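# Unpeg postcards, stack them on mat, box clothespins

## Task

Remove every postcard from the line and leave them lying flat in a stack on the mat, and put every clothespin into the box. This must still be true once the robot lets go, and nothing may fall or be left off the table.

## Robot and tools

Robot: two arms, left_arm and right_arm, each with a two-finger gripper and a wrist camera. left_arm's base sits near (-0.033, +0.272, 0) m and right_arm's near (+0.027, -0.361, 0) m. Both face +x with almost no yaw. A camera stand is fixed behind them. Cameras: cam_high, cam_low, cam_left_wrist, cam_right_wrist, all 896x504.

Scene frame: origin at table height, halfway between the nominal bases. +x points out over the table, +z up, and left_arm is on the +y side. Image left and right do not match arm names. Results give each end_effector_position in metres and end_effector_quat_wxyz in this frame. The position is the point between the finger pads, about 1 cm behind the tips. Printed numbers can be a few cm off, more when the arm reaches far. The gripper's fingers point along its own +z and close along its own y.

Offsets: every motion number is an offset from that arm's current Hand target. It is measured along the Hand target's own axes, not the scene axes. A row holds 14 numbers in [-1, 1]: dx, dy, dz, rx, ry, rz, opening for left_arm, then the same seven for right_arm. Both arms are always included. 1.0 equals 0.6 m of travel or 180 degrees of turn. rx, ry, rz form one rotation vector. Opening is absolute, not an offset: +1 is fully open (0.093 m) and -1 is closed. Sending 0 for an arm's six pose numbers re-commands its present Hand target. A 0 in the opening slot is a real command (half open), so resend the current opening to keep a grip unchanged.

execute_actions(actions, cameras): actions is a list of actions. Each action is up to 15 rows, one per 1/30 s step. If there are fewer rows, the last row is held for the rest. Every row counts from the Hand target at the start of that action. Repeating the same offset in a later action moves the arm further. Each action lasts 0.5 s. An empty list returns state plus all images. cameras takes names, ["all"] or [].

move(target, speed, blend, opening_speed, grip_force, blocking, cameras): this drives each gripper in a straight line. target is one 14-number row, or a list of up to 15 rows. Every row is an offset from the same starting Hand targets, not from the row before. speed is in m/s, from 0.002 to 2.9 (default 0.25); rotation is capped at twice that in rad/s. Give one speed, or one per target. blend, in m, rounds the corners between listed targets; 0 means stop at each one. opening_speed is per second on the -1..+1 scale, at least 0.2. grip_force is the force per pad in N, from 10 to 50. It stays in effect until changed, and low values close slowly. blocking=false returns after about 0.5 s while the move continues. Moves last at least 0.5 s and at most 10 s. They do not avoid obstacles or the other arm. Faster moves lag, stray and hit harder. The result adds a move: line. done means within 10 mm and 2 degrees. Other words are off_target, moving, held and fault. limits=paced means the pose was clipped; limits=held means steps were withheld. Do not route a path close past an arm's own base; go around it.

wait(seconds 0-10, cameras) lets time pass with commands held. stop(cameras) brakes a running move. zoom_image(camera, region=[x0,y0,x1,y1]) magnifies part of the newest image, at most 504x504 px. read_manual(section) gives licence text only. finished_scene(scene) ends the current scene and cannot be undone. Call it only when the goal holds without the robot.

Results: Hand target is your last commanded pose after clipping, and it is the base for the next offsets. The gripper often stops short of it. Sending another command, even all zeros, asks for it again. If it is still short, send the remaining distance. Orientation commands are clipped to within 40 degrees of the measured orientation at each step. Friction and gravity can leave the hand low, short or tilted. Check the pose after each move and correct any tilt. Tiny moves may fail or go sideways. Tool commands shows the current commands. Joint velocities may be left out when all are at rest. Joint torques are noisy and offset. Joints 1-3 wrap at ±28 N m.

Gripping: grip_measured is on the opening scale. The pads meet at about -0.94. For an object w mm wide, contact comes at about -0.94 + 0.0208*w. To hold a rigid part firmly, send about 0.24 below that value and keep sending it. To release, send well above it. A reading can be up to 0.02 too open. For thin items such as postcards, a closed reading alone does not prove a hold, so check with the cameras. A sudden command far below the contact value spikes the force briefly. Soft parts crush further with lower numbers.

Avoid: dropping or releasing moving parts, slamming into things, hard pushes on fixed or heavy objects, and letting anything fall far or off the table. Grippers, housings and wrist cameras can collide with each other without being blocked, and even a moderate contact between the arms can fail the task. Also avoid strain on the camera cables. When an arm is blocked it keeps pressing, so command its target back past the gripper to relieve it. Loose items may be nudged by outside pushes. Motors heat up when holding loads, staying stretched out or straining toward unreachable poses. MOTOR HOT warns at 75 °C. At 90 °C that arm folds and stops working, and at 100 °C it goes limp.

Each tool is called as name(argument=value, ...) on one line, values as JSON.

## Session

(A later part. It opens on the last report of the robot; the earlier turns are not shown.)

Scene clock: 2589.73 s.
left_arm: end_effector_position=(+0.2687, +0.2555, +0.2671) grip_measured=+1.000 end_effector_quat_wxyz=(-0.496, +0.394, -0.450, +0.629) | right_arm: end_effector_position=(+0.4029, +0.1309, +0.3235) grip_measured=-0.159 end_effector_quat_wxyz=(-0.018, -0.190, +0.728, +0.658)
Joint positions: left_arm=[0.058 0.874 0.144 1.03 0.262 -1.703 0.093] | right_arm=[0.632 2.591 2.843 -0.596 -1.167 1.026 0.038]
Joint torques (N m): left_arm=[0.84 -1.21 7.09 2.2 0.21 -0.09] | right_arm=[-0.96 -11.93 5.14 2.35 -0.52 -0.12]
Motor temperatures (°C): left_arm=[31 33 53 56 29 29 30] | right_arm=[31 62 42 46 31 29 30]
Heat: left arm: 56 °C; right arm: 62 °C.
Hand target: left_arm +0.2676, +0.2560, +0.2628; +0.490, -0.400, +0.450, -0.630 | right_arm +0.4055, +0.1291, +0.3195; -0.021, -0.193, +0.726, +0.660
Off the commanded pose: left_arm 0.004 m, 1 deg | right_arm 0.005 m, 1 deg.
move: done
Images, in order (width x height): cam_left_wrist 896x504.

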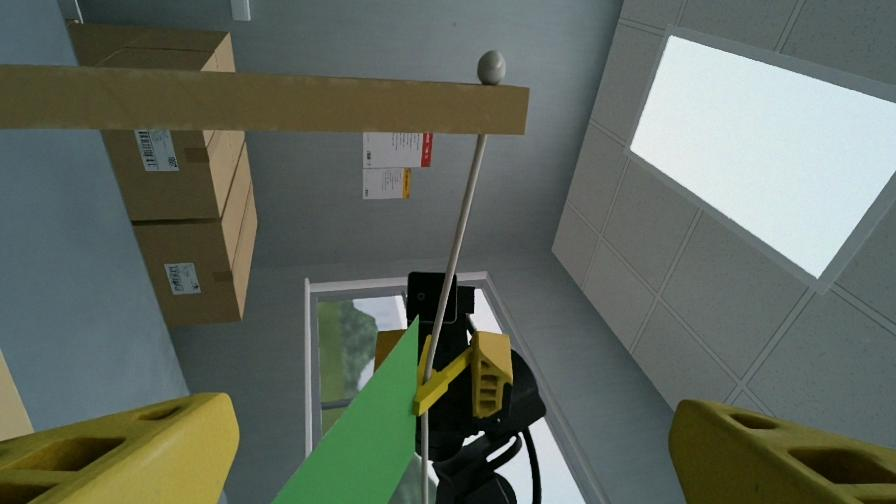

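move(target=[0,0,0,0,0,0,1,0.0011,-0.0049,0.0007,0,0,0,-0.16], speed=0.1, cameras=["cam_left_wrist"])

Scene clock: 2599.77 s.
left_arm: end_effector_position=(+0.2687, +0.2555, +0.2671) grip_measured=+1.000 end_effector_quat_wxyz=(-0.496, +0.394, -0.450, +0.629) | right_arm: end_effector_position=(+0.4027, +0.1308, +0.3236) grip_measured=-0.159 end_effector_quat_wxyz=(-0.016, -0.194, +0.727, +0.659)
Joint positions: left_arm=[0.058 0.874 0.144 1.03 0.262 -1.703 0.093] | right_arm=[0.632 2.591 2.843 -0.596 -1.168 1.016 0.038]
Joint torques (N m): left_arm=[0.96 -1.29 6.99 2.15 0.15 -0.1] | right_arm=[-0.96 -12.07 4.26 2.34 -0.51 -0.11]
Motor temperatures (°C): left_arm=[31 33 53 56 29 29 30] | right_arm=[31 62 41 45 31 29 30]
Heat: left arm: 56 °C; right arm: 62 °C.
Hand target: left_arm +0.2676, +0.2560, +0.2628; +0.490, -0.400, +0.450, -0.630 | right_arm +0.4055, +0.1291, +0.3165; -0.021, -0.193, +0.726, +0.660
Off the commanded pose: left_arm 0.004 m, 1 deg | right_arm 0.008 m, 1 deg.
move: done
Images, in order (width x height): cam_left_wrist 896x504.

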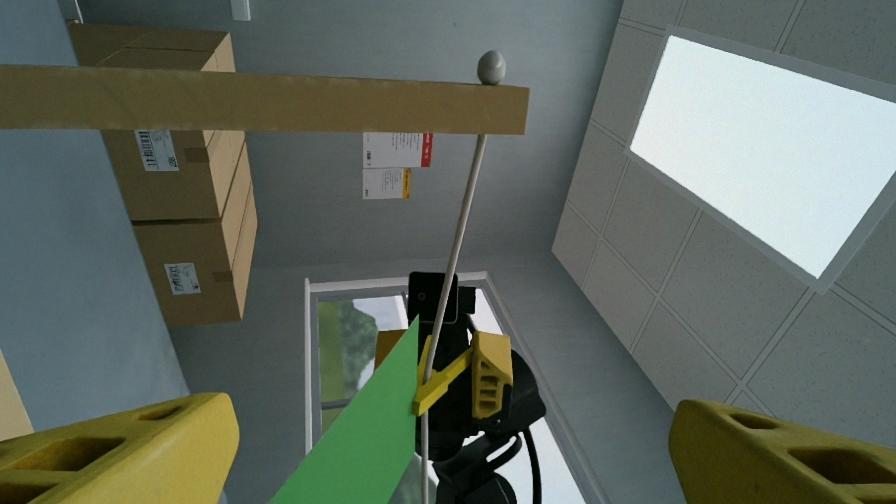

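move(target=[0,0,0,0,0,0,1,0,0,0,0.0167,0,0,-0.16], speed=0.1, cameras=["cam_left_wrist"])

Scene clock: 2634.73 s.
left_arm: end_effector_position=(+0.2687, +0.2555, +0.2671) grip_measured=+1.000 end_effector_quat_wxyz=(-0.496, +0.394, -0.450, +0.629) | right_arm: end_effector_position=(+0.4025, +0.1295, +0.3150) grip_measured=-0.159 end_effector_quat_wxyz=(-0.019, -0.188, +0.737, +0.648)
Joint positions: left_arm=[0.058 0.874 0.144 1.03 0.262 -1.703 0.093] | right_arm=[0.632 2.591 2.843 -0.654 -1.154 0.979 0.038]
Joint torques (N m): left_arm=[0.75 -1.44 7.01 2.17 0.21 -0.1] | right_arm=[-0.53 -11.81 7.3 2.11 -0.21 -0.12]
Motor temperatures (°C): left_arm=[31 32 52 56 29 29 30] | right_arm=[31 63 39 44 31 29 30]
Heat: left arm: 56 °C; right arm: 63 °C.
Hand target: left_arm +0.2676, +0.2560, +0.2628; +0.490, -0.400, +0.450, -0.630 | right_arm +0.4055, +0.1291, +0.3165; -0.016, -0.193, +0.743, +0.641
Off the commanded pose: left_arm 0.004 m, 1 deg | right_arm 0.003 m, 1 deg.
elbow stopped short (right arm): the move would have taken joint 3 (elbow) straighter than the controller allows.
move: done
Images, in order (width x height): cam_left_wrist 896x504.

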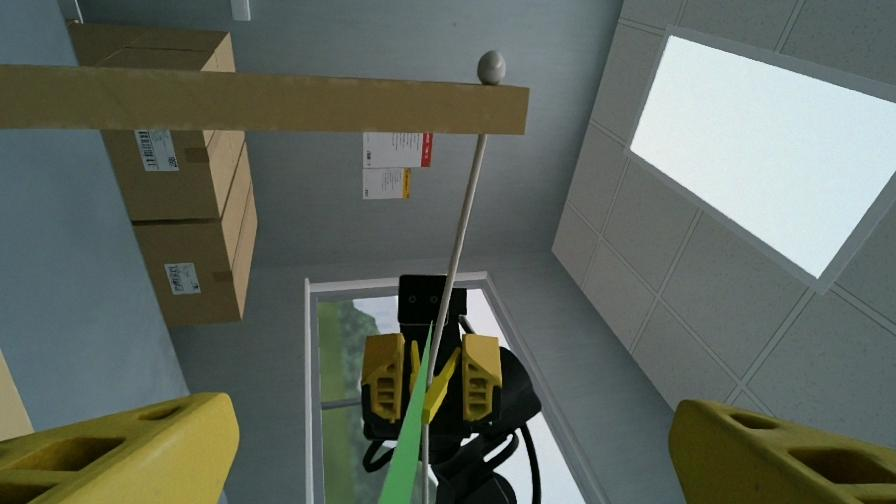

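move(target=[0,0,0,0,0,0,1,0,0,0,0.0075,0,0,-0.16], speed=0.1, cameras=["cam_left_wrist","cam_high"])

Scene clock: 2639.73 s.
left_arm: end_effector_position=(+0.2687, +0.2555, +0.2671) grip_measured=+1.000 end_effector_quat_wxyz=(-0.496, +0.394, -0.450, +0.629) | right_arm: end_effector_position=(+0.4046, +0.1294, +0.3111) grip_measured=-0.159 end_effector_quat_wxyz=(-0.015, -0.182, +0.744, +0.643)
Joint positions: left_arm=[0.058 0.874 0.144 1.03 0.262 -1.703 0.093] | right_arm=[0.632 2.591 2.843 -0.675 -1.134 0.967 0.038]
Joint torques (N m): left_arm=[0.65 -1.35 7.19 2.09 0.17 -0.05] | right_arm=[-0.28 -12.37 7.3 2.11 -0.23 -0.12]
Motor temperatures (°C): left_arm=[31 32 52 56 29 29 30] | right_arm=[31 63 40 44 31 29 30]
Heat: left arm: 56 °C; right arm: 63 °C.
Hand target: left_arm +0.2676, +0.2560, +0.2628; +0.490, -0.400, +0.450, -0.630 | right_arm +0.4055, +0.1291, +0.3165; -0.013, -0.193, +0.750, +0.632
Off the commanded pose: left_arm 0.004 m, 1 deg | right_arm 0.005 m, 2 deg.
elbow stopped short (right arm): the move would have taken joint 3 (elbow) straighter than the controller allows.
move: done
Images, in order (width x height): cam_high 896x504, cam_left_wrist 896x504.

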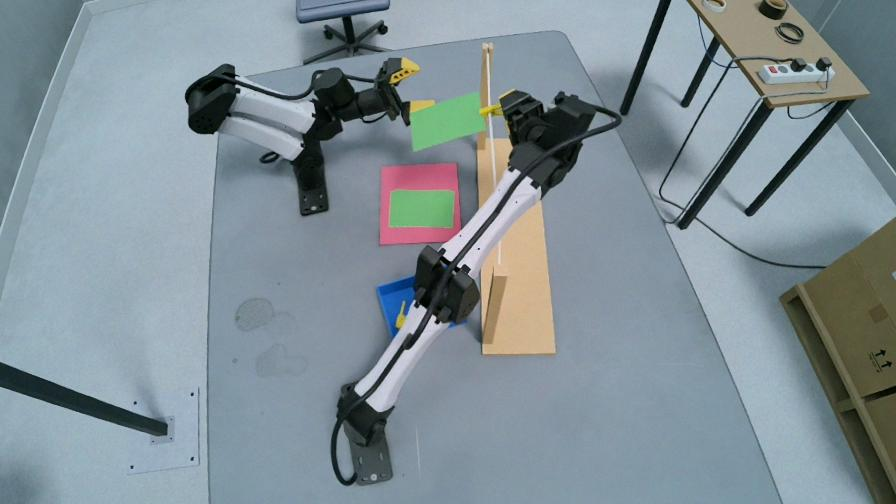

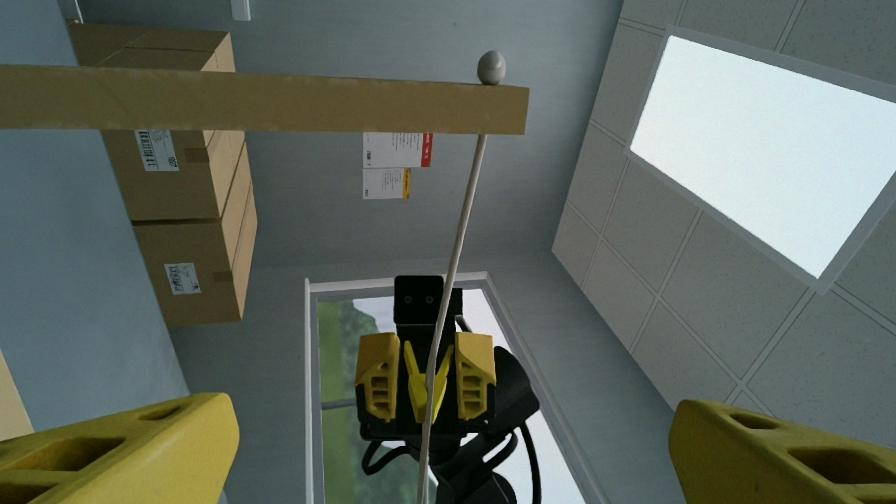

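move(target=[0.1477,0.0133,-0.0035,0,0,0,1,0,0,0,0,0,0,-0.16], speed=0.15, cameras=["cam_left_wrist","cam_high"])

Scene clock: 2660.00 s.
left_arm: end_effector_position=(+0.2497, +0.1679, +0.2588) grip_measured=+1.000 end_effector_quat_wxyz=(-0.480, +0.402, -0.451, +0.636) | right_arm: end_effector_position=(+0.4047, +0.1294, +0.3110) grip_measured=-0.159 end_effector_quat_wxyz=(-0.015, -0.182, +0.744, +0.642)
Joint positions: left_arm=[-0.561 0.894 0.127 1.055 -0.321 -1.558 0.093] | right_arm=[0.632 2.591 2.843 -0.676 -1.134 0.966 0.038]
Joint torques (N m): left_arm=[-0.03 -0.46 7.97 2.31 0.05 0.21] | right_arm=[-0.28 -12.38 7.31 2.12 -0.22 -0.12]
Motor temperatures (°C): left_arm=[31 32 52 56 28 29 30] | right_arm=[31 64 41 45 31 29 30]
Heat: left arm: 56 °C; right arm: 64 °C.
Hand target: left_arm +0.2499, +0.1688, +0.2601; -0.490, +0.400, -0.450, +0.630 | right_arm +0.4055, +0.1291, +0.3165; -0.013, -0.193, +0.750, +0.632
Off the commanded pose: left_arm 0.002 m, 1 deg | right_arm 0.006 m, 2 deg.
elbow stopped short (right arm): the move would have taken joint 3 (elbow) straighter than the controller allows.
move: done
Images, in order (width x height): cam_high 896x504, cam_left_wrist 896x504.

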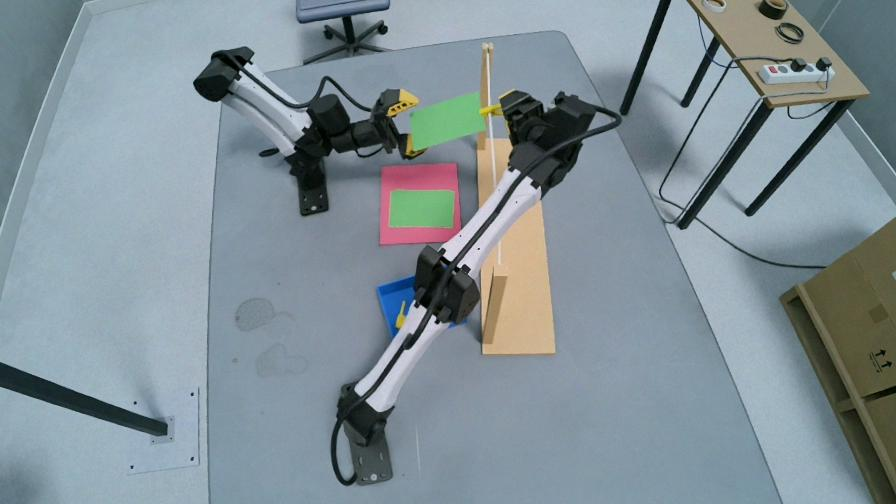

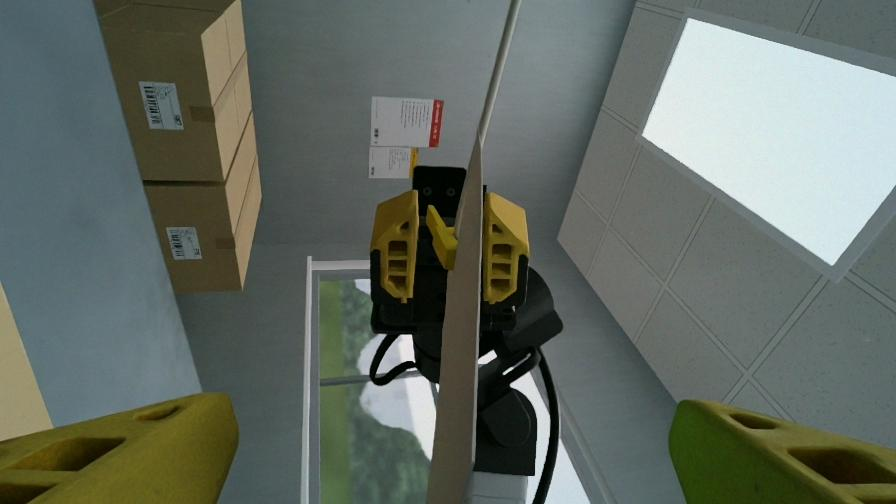

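move(target=[[0,0,0,0.022,0,0,1,0,0,0,0,0,0,-0.16],[0,0,0,0.022,0,0,-1,0,0,0,0,0,0,-0.16]], speed=0.1, grip_force=[35,50], cameras=["cam_left_wrist","cam_right_wrist"])

Scene clock: 2678.03 s.
left_arm: end_effector_position=(+0.2508, +0.1674, +0.2630) grip_measured=-0.979 end_effector_quat_wxyz=(-0.495, +0.385, -0.425, +0.653) | right_arm: end_effector_position=(+0.4047, +0.1294, +0.3108) grip_measured=-0.159 end_effector_quat_wxyz=(-0.015, -0.182, +0.745, +0.642)
Joint positions: left_arm=[-0.561 1.045 0.102 1.312 -0.321 -1.535 0] | right_arm=[0.632 2.591 2.843 -0.677 -1.133 0.966 0.038]
Joint torques (N m): left_arm=[0.24 -0.7 5.89 2.22 0.15 0.27] | right_arm=[-0.27 -12.37 7.31 2.14 -0.23 -0.12]
Motor temperatures (°C): left_arm=[31 32 51 56 28 29 30] | right_arm=[31 65 42 45 31 29 30]
Heat: left arm: 56 °C; right arm: 65 °C.
Hand target: left_arm +0.2499, +0.1688, +0.2601; -0.504, +0.382, -0.428, +0.645 | right_arm +0.4055, +0.1291, +0.3165; -0.013, -0.193, +0.750, +0.632
Off the commanded pose: left_arm 0.003 m, 1 deg | right_arm 0.006 m, 2 deg.
elbow stopped short (right arm): the move would have taken joint 3 (elbow) straighter than the controller allows.
grip_force (N): 35, 50
move: done
Images, in order (width x height): cam_left_wrist 896x504, cam_right_wrist 896x504.

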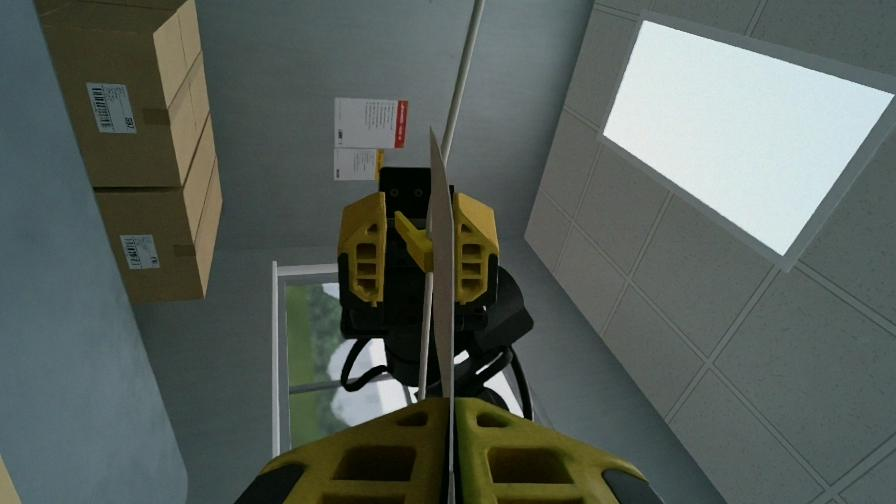

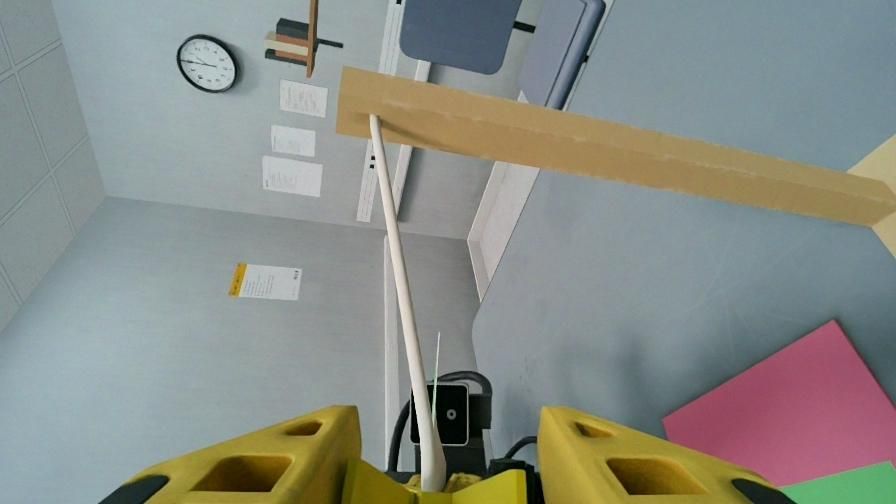

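move(target=[[0,0,0,0,0,0,-1,0,0,0,0,0,0,-0.65],[0,0,-0.0667,0,0,0,-1,0,0,0,0,0,0,-0.65]], speed=0.08, opening_speed=0.4, cameras=["cam_left_wrist","cam_right_wrist"])

Scene clock: 2690.90 s.
left_arm: end_effector_position=(+0.2151, +0.1737, +0.2529) grip_measured=-0.979 end_effector_quat_wxyz=(-0.490, +0.394, -0.435, +0.644) | right_arm: end_effector_position=(+0.4048, +0.1293, +0.3107) grip_measured=-0.644 end_effector_quat_wxyz=(-0.015, -0.182, +0.745, +0.642)
Joint positions: left_arm=[-0.68 0.685 0.014 1.022 -0.439 -1.502 0] | right_arm=[0.632 2.591 2.843 -0.677 -1.133 0.966 0.014]
Joint torques (N m): left_arm=[-0.2 -0.13 7.31 2.01 0.11 0.29] | right_arm=[-0.28 -12.38 7.31 2.14 -0.24 -0.12]
Motor temperatures (°C): left_arm=[31 32 50 57 28 29 31] | right_arm=[31 65 42 45 31 29 30]
Heat: left arm: 57 °C; right arm: 65 °C.
Hand target: left_arm +0.2129, +0.1756, +0.2465; -0.504, +0.383, -0.428, +0.646 | right_arm +0.4055, +0.1291, +0.3165; -0.013, -0.193, +0.750, +0.632
Off the commanded pose: left_arm 0.007 m, 2 deg | right_arm 0.006 m, 2 deg.
elbow stopped short (right arm): the move would have taken joint 3 (elbow) straighter than the controller allows.
joint sent to its limit (left arm) — joint 3 (elbow), lower limit, where the elbow is as bent as it goes. The joint targets are off in orientation, not in position.
grip_force (N): 35, 50
move: done
Images, in order (width x height): cam_left_wrist 896x504, cam_right_wrist 896x504.

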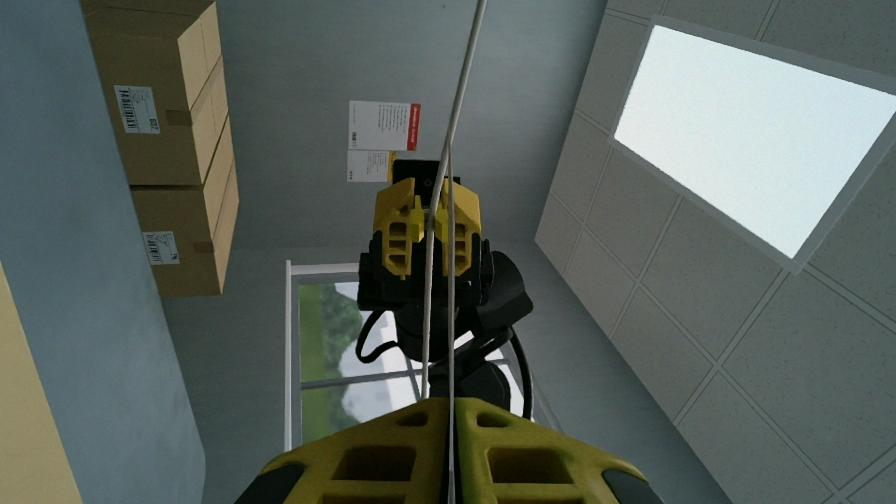

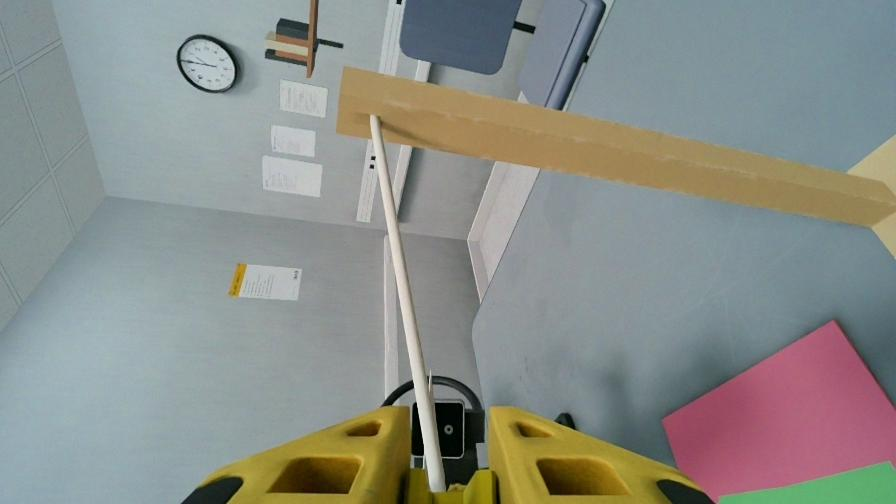

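move(target=[[0,0,0,0,0,0,-1,0,0,-0.15,0,0,0,-0.65],[-0.016,-0.02,-0.0006,-0.016,0.0245,-0.012,-1,0.0303,0.1308,-0.2707,0.11,-0.0075,-0.21,-0.65],[-0.0318,-0.0408,-0.0012,-0.0318,0.0491,-0.0239,-1,0.2188,0.1587,-0.2662,0.187,-0.0128,-0.3591,-0.65]], speed=[0.1,0.25,0.25], blend=[0.01,0.03,0], cameras=["cam_right_wrist","cam_left_wrist","cam_high","cam_low"])

Scene clock: 2763.23 s.
left_arm: end_effector_position=(+0.2100, +0.1966, +0.2548) grip_measured=-0.979 end_effector_quat_wxyz=(-0.424, +0.376, -0.492, +0.660) | right_arm: end_effector_position=(+0.3046, -0.0478, +0.4015) grip_measured=-0.644 end_effector_quat_wxyz=(+0.375, -0.543, +0.682, +0.316)
Joint positions: left_arm=[-0.249 0.294 0.087 0.444 0.126 -1.683 0] | right_arm=[0.571 1.691 2.143 -1.151 -0.635 -0.436 0.014]
Joint torques (N m): left_arm=[0.99 0.84 11.12 2.17 0.14 -0.16] | right_arm=[0.14 -8.05 4.07 2.47 -0.3 0.04]
Motor temperatures (°C): left_arm=[31 31 50 56 28 29 31] | right_arm=[31 68 42 44 31 29 30]
Heat: left arm: 56 °C; right arm: 68 °C.
Hand target: left_arm +0.2081, +0.1973, +0.2681; -0.425, +0.372, -0.483, +0.669 | right_arm +0.3004, -0.0498, +0.4099; +0.389, -0.543, +0.675, +0.313
Off the commanded pose: left_arm 0.013 m, 2 deg | right_arm 0.010 m, 2 deg.
elbow stopped short (right arm): the move would have taken joint 3 (elbow) straighter than the controller allows.
grip_force (N): 35, 50
move: off_target (left_arm)

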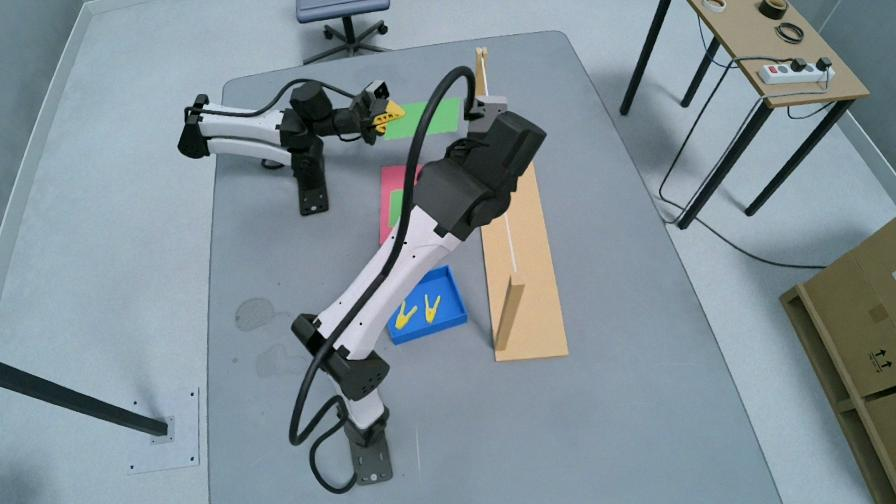

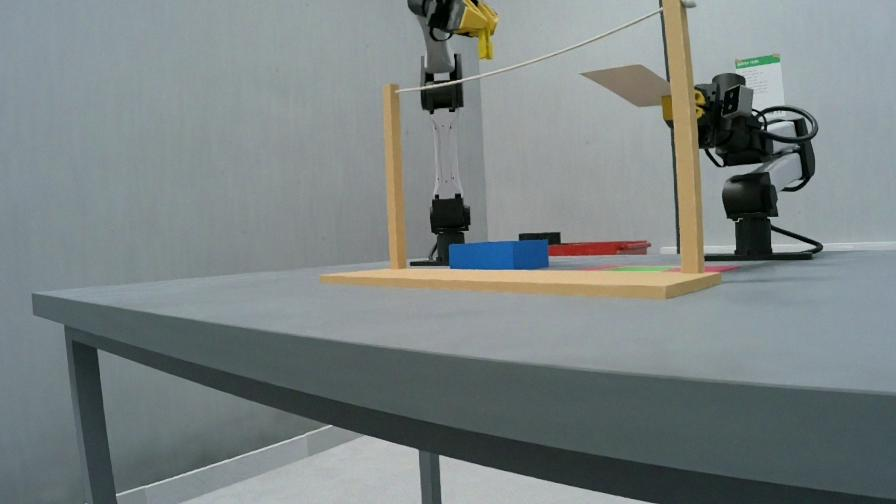

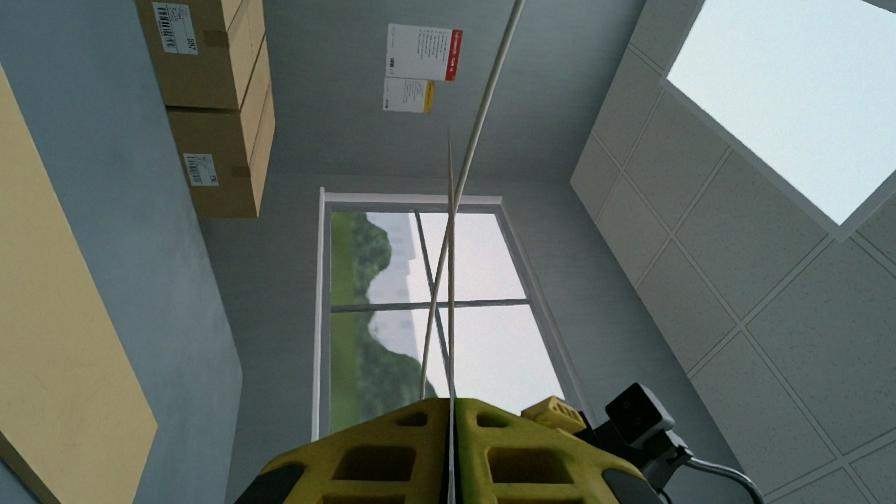

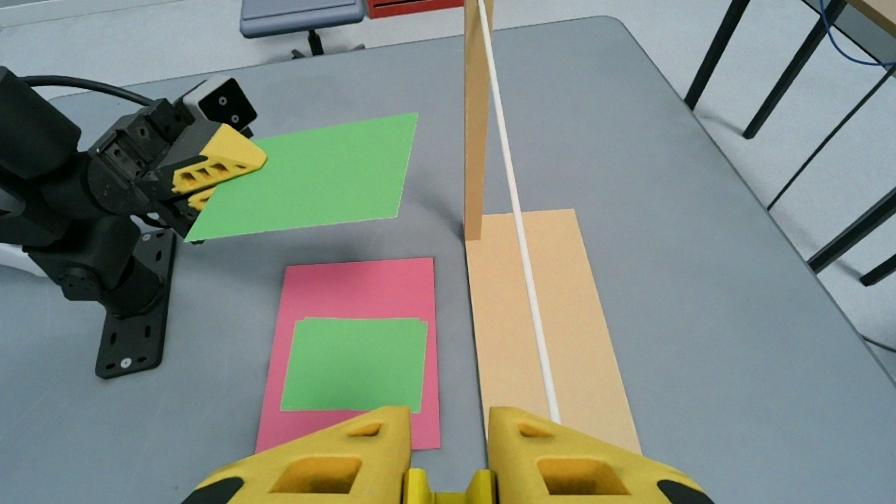

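move(target=[[0,0,0,0,0,0,-1,0.2037,0.1345,0.0138,0,0.3333,0,-0.65],[0,0,0,0,0,0,-1,0.4425,0.0997,0.1667,0,0.3333,0,-0.65]], speed=0.25, blend=[0.03,0], cameras=["cam_right_wrist","cam_high"])

Scene clock: 2800.67 s.
left_arm: end_effector_position=(+0.2100, +0.1966, +0.2548) grip_measured=-0.979 end_effector_quat_wxyz=(-0.424, +0.376, -0.492, +0.660) | right_arm: end_effector_position=(+0.2284, -0.0805, +0.1311) grip_measured=-0.644 end_effector_quat_wxyz=(-0.005, -0.626, +0.780, +0.004)
Joint positions: left_arm=[-0.249 0.294 0.087 0.444 0.126 -1.683 0] | right_arm=[0.91 1.858 1.645 -1.365 -0.011 -0.408 0.014]
Joint torques (N m): left_arm=[0.66 0.68 11.22 2.24 0.14 -0.09] | right_arm=[-0.85 -7.82 4.37 0.6 0 -0.08]
Motor temperatures (°C): left_arm=[31 31 55 58 28 29 31] | right_arm=[31 63 39 44 31 29 30]
Heat: left arm: 58 °C; right arm: 63 °C.
Hand target: left_arm +0.2081, +0.1974, +0.2681; -0.425, +0.372, -0.483, +0.669 | right_arm +0.2318, -0.0822, +0.1301; +0.000, -0.626, +0.779, +0.000
Off the commanded pose: left_arm 0.013 m, 2 deg | right_arm 0.004 m, 1 deg.
grip_force (N): 35, 50
move: off_target (left_arm)
Images, in order (width x height): cam_high 896x504, cam_right_wrist 896x504.

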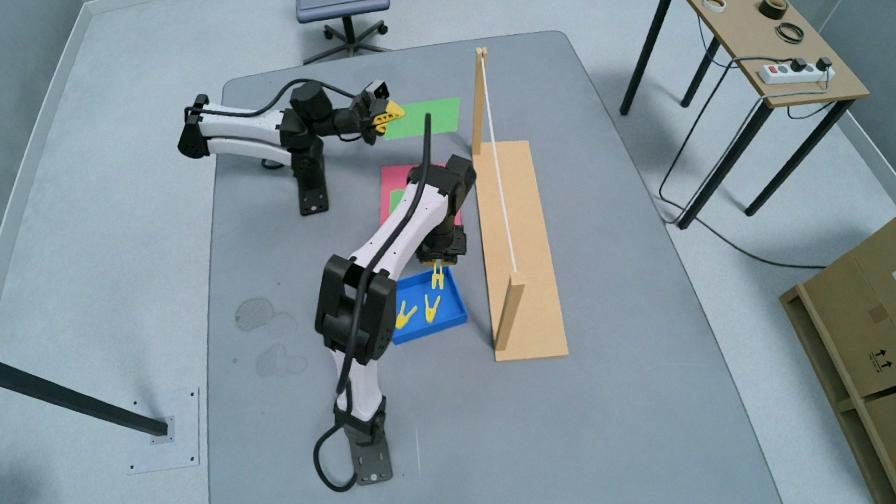

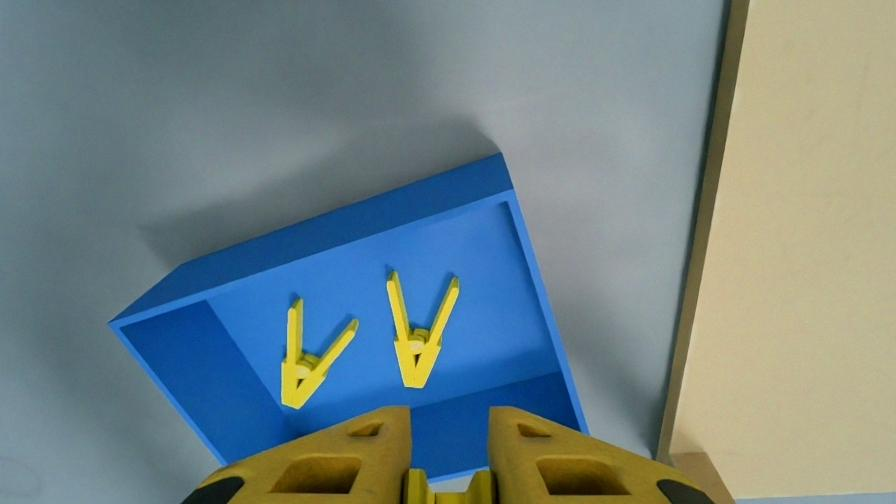

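move(target=[[0,0,0,0,0,0,-1,-0.01,-0.033,0,0,0,0,-0.65],[0,0,0,0,0,0,-1,-0.01,-0.033,0.08,0,0,0,-0.65]], speed=0.12, cameras=["cam_right_wrist"])

Scene clock: 2861.23 s.
left_arm: end_effector_position=(+0.2100, +0.1966, +0.2548) grip_measured=-0.979 end_effector_quat_wxyz=(-0.424, +0.376, -0.492, +0.660) | right_arm: end_effector_position=(+0.2493, -0.0794, +0.0849) grip_measured=-0.644 end_effector_quat_wxyz=(-0.003, -0.625, +0.781, +0.005)
Joint positions: left_arm=[-0.249 0.294 0.087 0.444 0.126 -1.683 0] | right_arm=[0.865 1.917 1.54 -1.197 -0.01 -0.452 0.014]
Joint torques (N m): left_arm=[0.54 0.95 11.15 2.23 0.19 -0.12] | right_arm=[-0.69 -7.73 4.44 0.63 -0.01 -0.08]
Motor temperatures (°C): left_arm=[31 31 59 58 28 29 31] | right_arm=[31 60 38 38 31 29 30]
Heat: left arm: 59 °C; right arm: 60 °C.
Hand target: left_arm +0.2081, +0.1974, +0.2681; -0.425, +0.372, -0.483, +0.669 | right_arm +0.2523, -0.0807, +0.0821; -0.001, -0.626, +0.779, +0.000
Off the commanded pose: left_arm 0.013 m, 2 deg | right_arm 0.004 m, 1 deg.
grip_force (N): 35, 50
move: off_target (left_arm)
Images, in order (width x height): cam_right_wrist 896x504.

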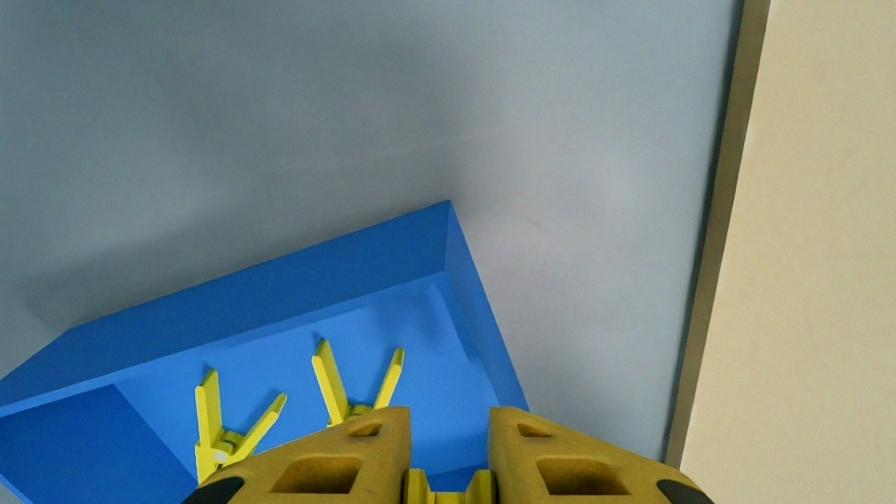

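move(target=[[0,0,0,0,0,0,-1,0,0,-0.06,0,0,0,-0.65],[0,0,0,0,0,0,-1,0.08,0.018,-0.06,0,0,0,-0.65],[0,0,0,0,0,0,-1,0.08,0.018,0.02,0,0,0,-0.65]], speed=0.15, blend=0.01, cameras=["cam_right_wrist","cam_high"])

Scene clock: 2899.97 s.
left_arm: end_effector_position=(+0.2100, +0.1966, +0.2548) grip_measured=-0.979 end_effector_quat_wxyz=(-0.424, +0.376, -0.492, +0.660) | right_arm: end_effector_position=(+0.2259, -0.1276, +0.0743) grip_measured=-0.644 end_effector_quat_wxyz=(-0.011, -0.625, +0.781, +0.002)
Joint positions: left_arm=[-0.249 0.294 0.087 0.444 0.126 -1.683 0] | right_arm=[0.828 1.746 1.279 -1.126 -0.008 -0.487 0.014]
Joint torques (N m): left_arm=[0.79 0.88 11.1 2.19 0.15 -0.16] | right_arm=[-0.76 -6.13 4.07 0.87 -0.04 -0.1]
Motor temperatures (°C): left_arm=[31 31 61 59 28 29 31] | right_arm=[31 57 37 37 31 29 30]
Heat: left arm: 61 °C; right arm: 57 °C.
Hand target: left_arm +0.2081, +0.1974, +0.2681; -0.425, +0.372, -0.483, +0.669 | right_arm +0.2314, -0.1253, +0.0700; -0.001, -0.626, +0.779, +0.000
Off the commanded pose: left_arm 0.013 m, 2 deg | right_arm 0.007 m, 1 deg.
grip_force (N): 35, 50
move: off_target (left_arm)
Images, in order (width x height): cam_high 896x504, cam_right_wrist 896x504.

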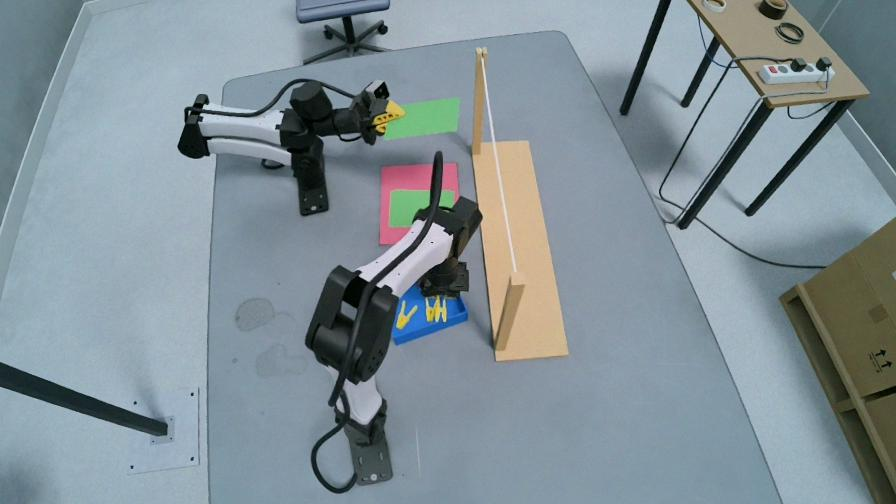

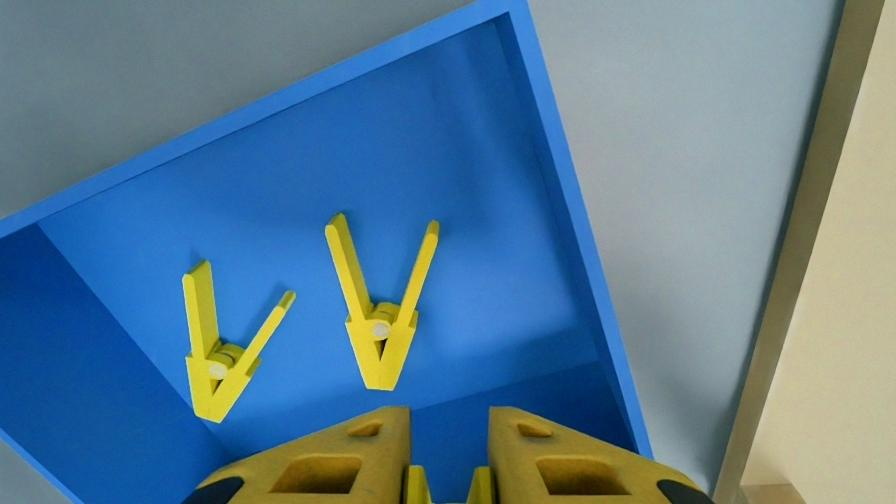

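move(target=[[0,0,0,0,0,0,-1,0,0.033,0,0,0,0,-0.65],[0,0,0,0,0,0,-1,0,0.033,0.05,0,0,0,-0.65]], speed=0.1, cameras=["cam_right_wrist"])

move(target=[0,0,0,0,0,0,-1,0,0,0,0,0,0,-0.2], opening_speed=0.6, cameras=["cam_right_wrist"])

Scene clock: 2942.03 s.
left_arm: end_effector_position=(+0.2100, +0.1966, +0.2548) grip_measured=-0.979 end_effector_quat_wxyz=(-0.424, +0.376, -0.492, +0.660) | right_arm: end_effector_position=(+0.2117, -0.1248, +0.0458) grip_measured=-0.644 end_effector_quat_wxyz=(-0.005, -0.626, +0.780, -0.001)
Joint positions: left_arm=[-0.249 0.294 0.087 0.444 0.126 -1.683 0] | right_arm=[0.874 1.743 1.157 -0.996 0 -0.444 0.014]
Joint torques (N m): left_arm=[0.76 0.91 11.22 2.23 0.21 -0.1] | right_arm=[0.32 -5.56 3.89 0.82 -0.13 0.06]
Motor temperatures (°C): left_arm=[31 30 62 59 28 29 31] | right_arm=[31 57 37 36 31 29 30]
Heat: left arm: 62 °C; right arm: 57 °C.
Hand target: left_arm +0.2081, +0.1974, +0.2681; -0.425, +0.372, -0.483, +0.669 | right_arm +0.2121, -0.1210, +0.0401; +0.000, -0.627, +0.779, +0.000
Off the commanded pose: left_arm 0.013 m, 2 deg | right_arm 0.007 m, 1 deg.
grip_force (N): 35, 50
move: off_target (left_arm)
Images, in order (width x height): cam_right_wrist 896x504.

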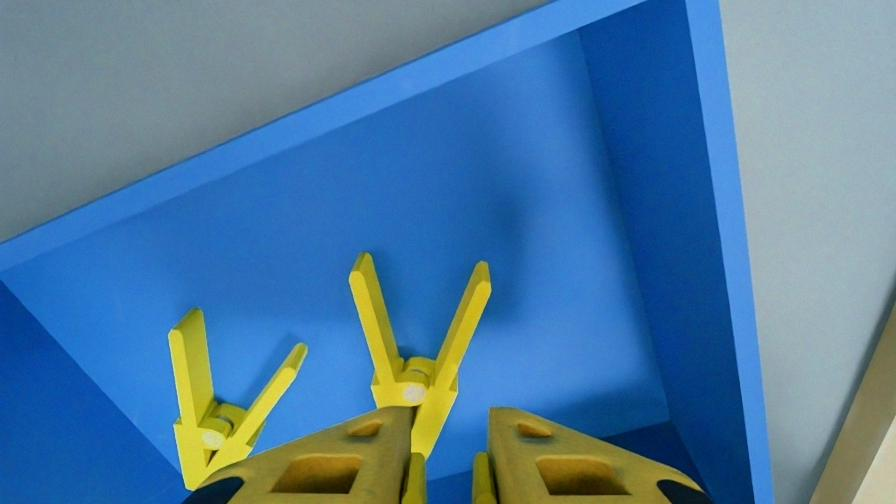

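Scene clock: 2943.00 s.
left_arm: end_effector_position=(+0.2100, +0.1966, +0.2548) grip_measured=-0.979 end_effector_quat_wxyz=(-0.424, +0.376, -0.492, +0.660) | right_arm: end_effector_position=(+0.2142, -0.1215, +0.0458) grip_measured=-0.201 end_effector_quat_wxyz=(+0.003, -0.626, +0.780, +0.001)
Joint positions: left_arm=[-0.249 0.294 0.087 0.444 0.126 -1.683 0] | right_arm=[0.874 1.743 1.157 -0.979 0 -0.444 0.036]
Joint torques (N m): left_arm=[0.58 0.83 11.14 2.21 0.23 -0.16] | right_arm=[0.31 -5.59 3.9 0.7 -0.13 0.07]
Motor temperatures (°C): left_arm=[31 30 62 59 28 29 31] | right_arm=[31 57 37 36 31 29 30]
Heat: left arm: 62 °C; right arm: 57 °C.
Hand target: left_arm +0.2081, +0.1974, +0.2681; -0.425, +0.372, -0.483, +0.669 | right_arm +0.2121, -0.1210, +0.0401; -0.001, -0.627, +0.779, +0.000
Off the commanded pose: left_arm 0.013 m, 2 deg | right_arm 0.006 m, 0 deg.
grip_force (N): 35, 50
move: off_target (left_arm)
Images, in order (width x height): cam_right_wrist 896x504.

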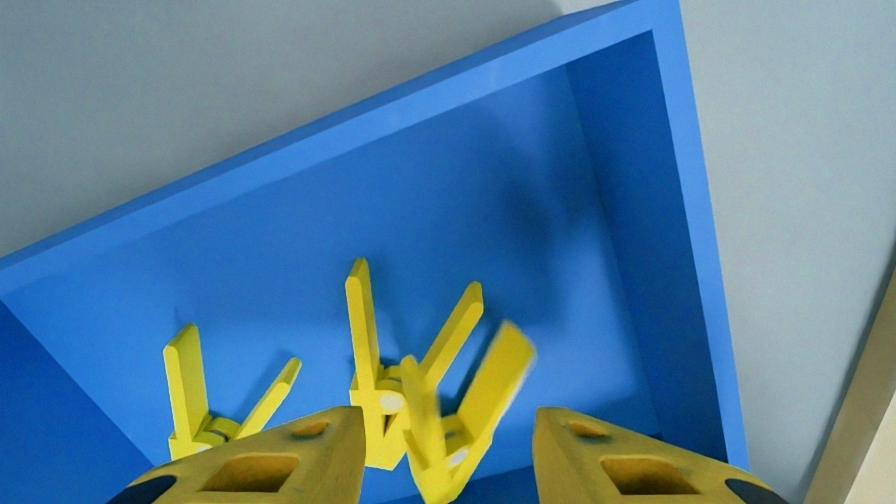

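move(target=[[0,0,0,0,0,0,-1,0,0,-0.05,0,0,0,-0.2],[0,0,0,0,0,0,-1,0,0,-0.35,0,0,0,-0.2],[0,0,0,0,0,0,-1,-0.229,0.0895,-0.429,0.4362,-0.2832,-0.4222,-0.2]], speed=[0.1,0.3,0.3], blend=[0.01,0.05,0], cameras=["all"])

Scene clock: 2968.37 s.
left_arm: end_effector_position=(+0.2100, +0.1966, +0.2548) grip_measured=-0.979 end_effector_quat_wxyz=(-0.424, +0.376, -0.492, +0.660) | right_arm: end_effector_position=(+0.1900, +0.0235, +0.3019) grip_measured=-0.201 end_effector_quat_wxyz=(-0.639, +0.736, -0.051, +0.215)
Joint positions: left_arm=[-0.249 0.294 0.087 0.444 0.126 -1.683 0] | right_arm=[1.132 1.21 0.823 0.297 -0.012 -1.827 0.036]
Joint torques (N m): left_arm=[0.79 0.81 11.14 2.17 0.16 -0.15] | right_arm=[-0.91 -3.19 5.52 3.02 -0.35 0.01]
Motor temperatures (°C): left_arm=[31 30 63 59 28 29 31] | right_arm=[31 55 37 36 31 29 30]
Heat: left arm: 63 °C; right arm: 55 °C.
Hand target: left_arm +0.2081, +0.1974, +0.2681; -0.425, +0.372, -0.483, +0.669 | right_arm +0.1894, +0.0249, +0.2975; -0.640, +0.737, -0.044, +0.210
Off the commanded pose: left_arm 0.013 m, 2 deg | right_arm 0.005 m, 1 deg.
grip_force (N): 35, 50
move: off_target (left_arm)

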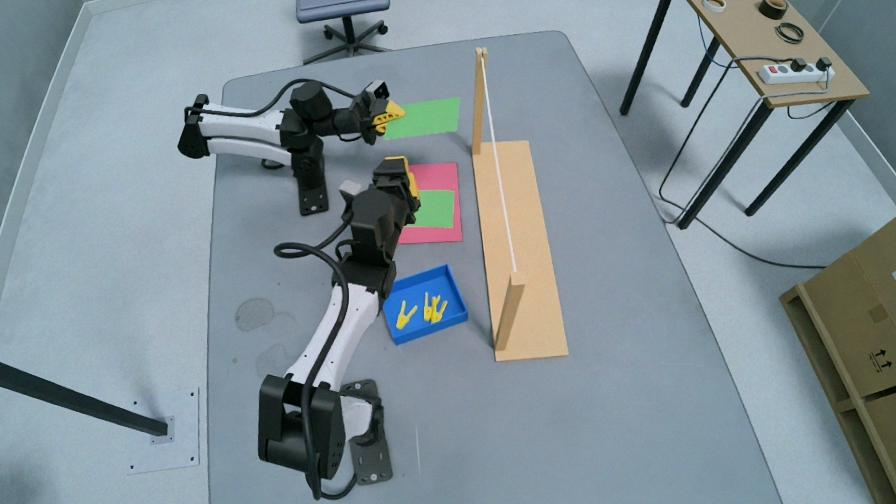

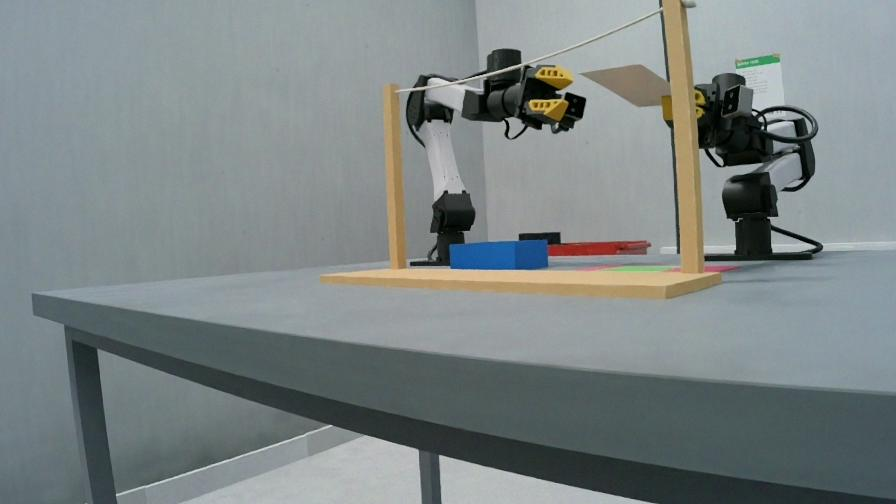

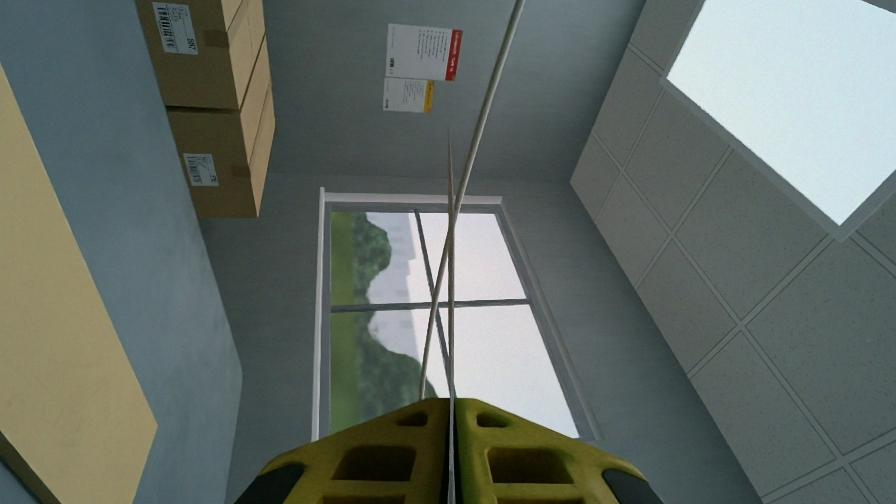

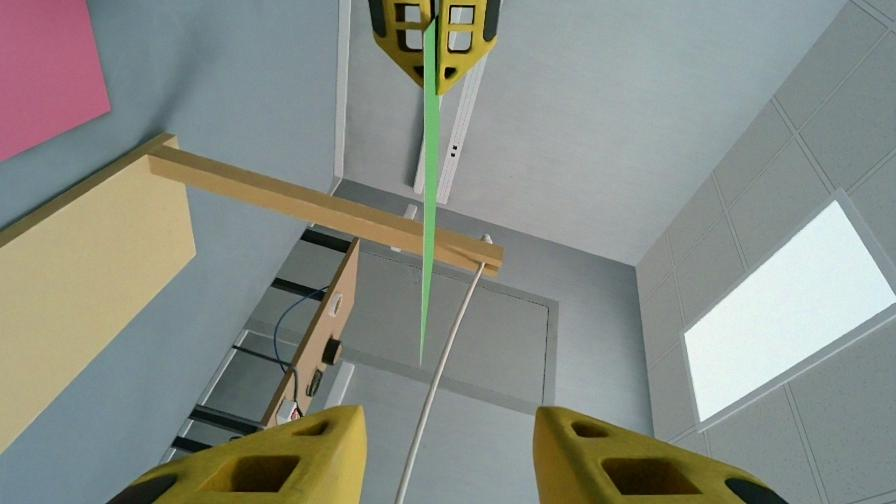

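move(target=[0,0,0,0,0,0,-1,0,0.033,0.0833,0,0,0.013,0.3], speed=0.15, cameras=["cam_right_wrist"])

Scene clock: 2983.07 s.
left_arm: end_effector_position=(+0.2100, +0.1966, +0.2548) grip_measured=-0.979 end_effector_quat_wxyz=(-0.424, +0.376, -0.492, +0.660) | right_arm: end_effector_position=(+0.2104, +0.0622, +0.2585) grip_measured=+0.298 end_effector_quat_wxyz=(-0.628, +0.750, -0.062, +0.201)
Joint positions: left_arm=[-0.249 0.294 0.087 0.444 0.126 -1.683 0] | right_arm=[1.12 1.431 0.849 0.451 -0.024 -1.803 0.06]
Joint torques (N m): left_arm=[0.77 0.98 11.04 2.23 0.15 -0.12] | right_arm=[-0.9 -4.63 8.58 3.03 -0.37 0.2]
Motor temperatures (°C): left_arm=[31 30 63 59 28 29 31] | right_arm=[31 53 37 40 31 29 30]
Heat: left arm: 63 °C; right arm: 53 °C.
Hand target: left_arm +0.2081, +0.1974, +0.2681; -0.425, +0.372, -0.483, +0.669 | right_arm +0.2118, +0.0677, +0.2739; -0.644, +0.736, -0.059, +0.197
Off the commanded pose: left_arm 0.013 m, 2 deg | right_arm 0.016 m, 3 deg.
grip_force (N): 35, 50
move: off_target (left_arm, right_arm)
Images, in order (width x height): cam_right_wrist 896x504.

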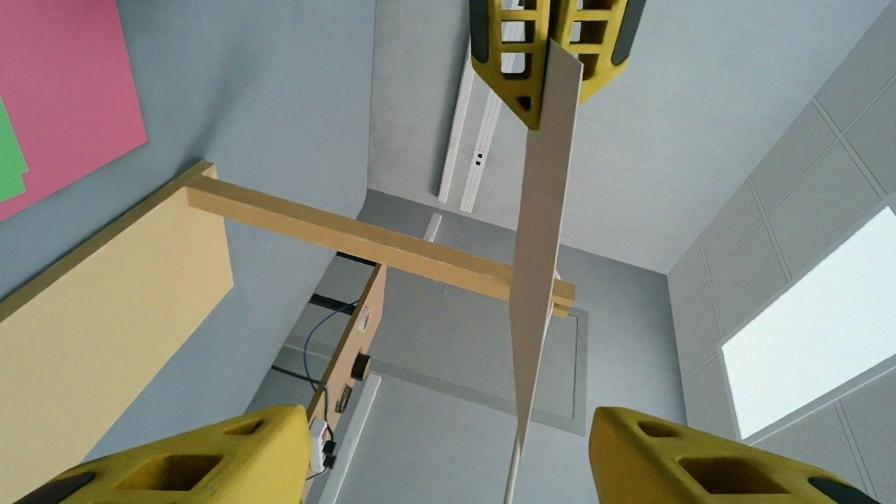

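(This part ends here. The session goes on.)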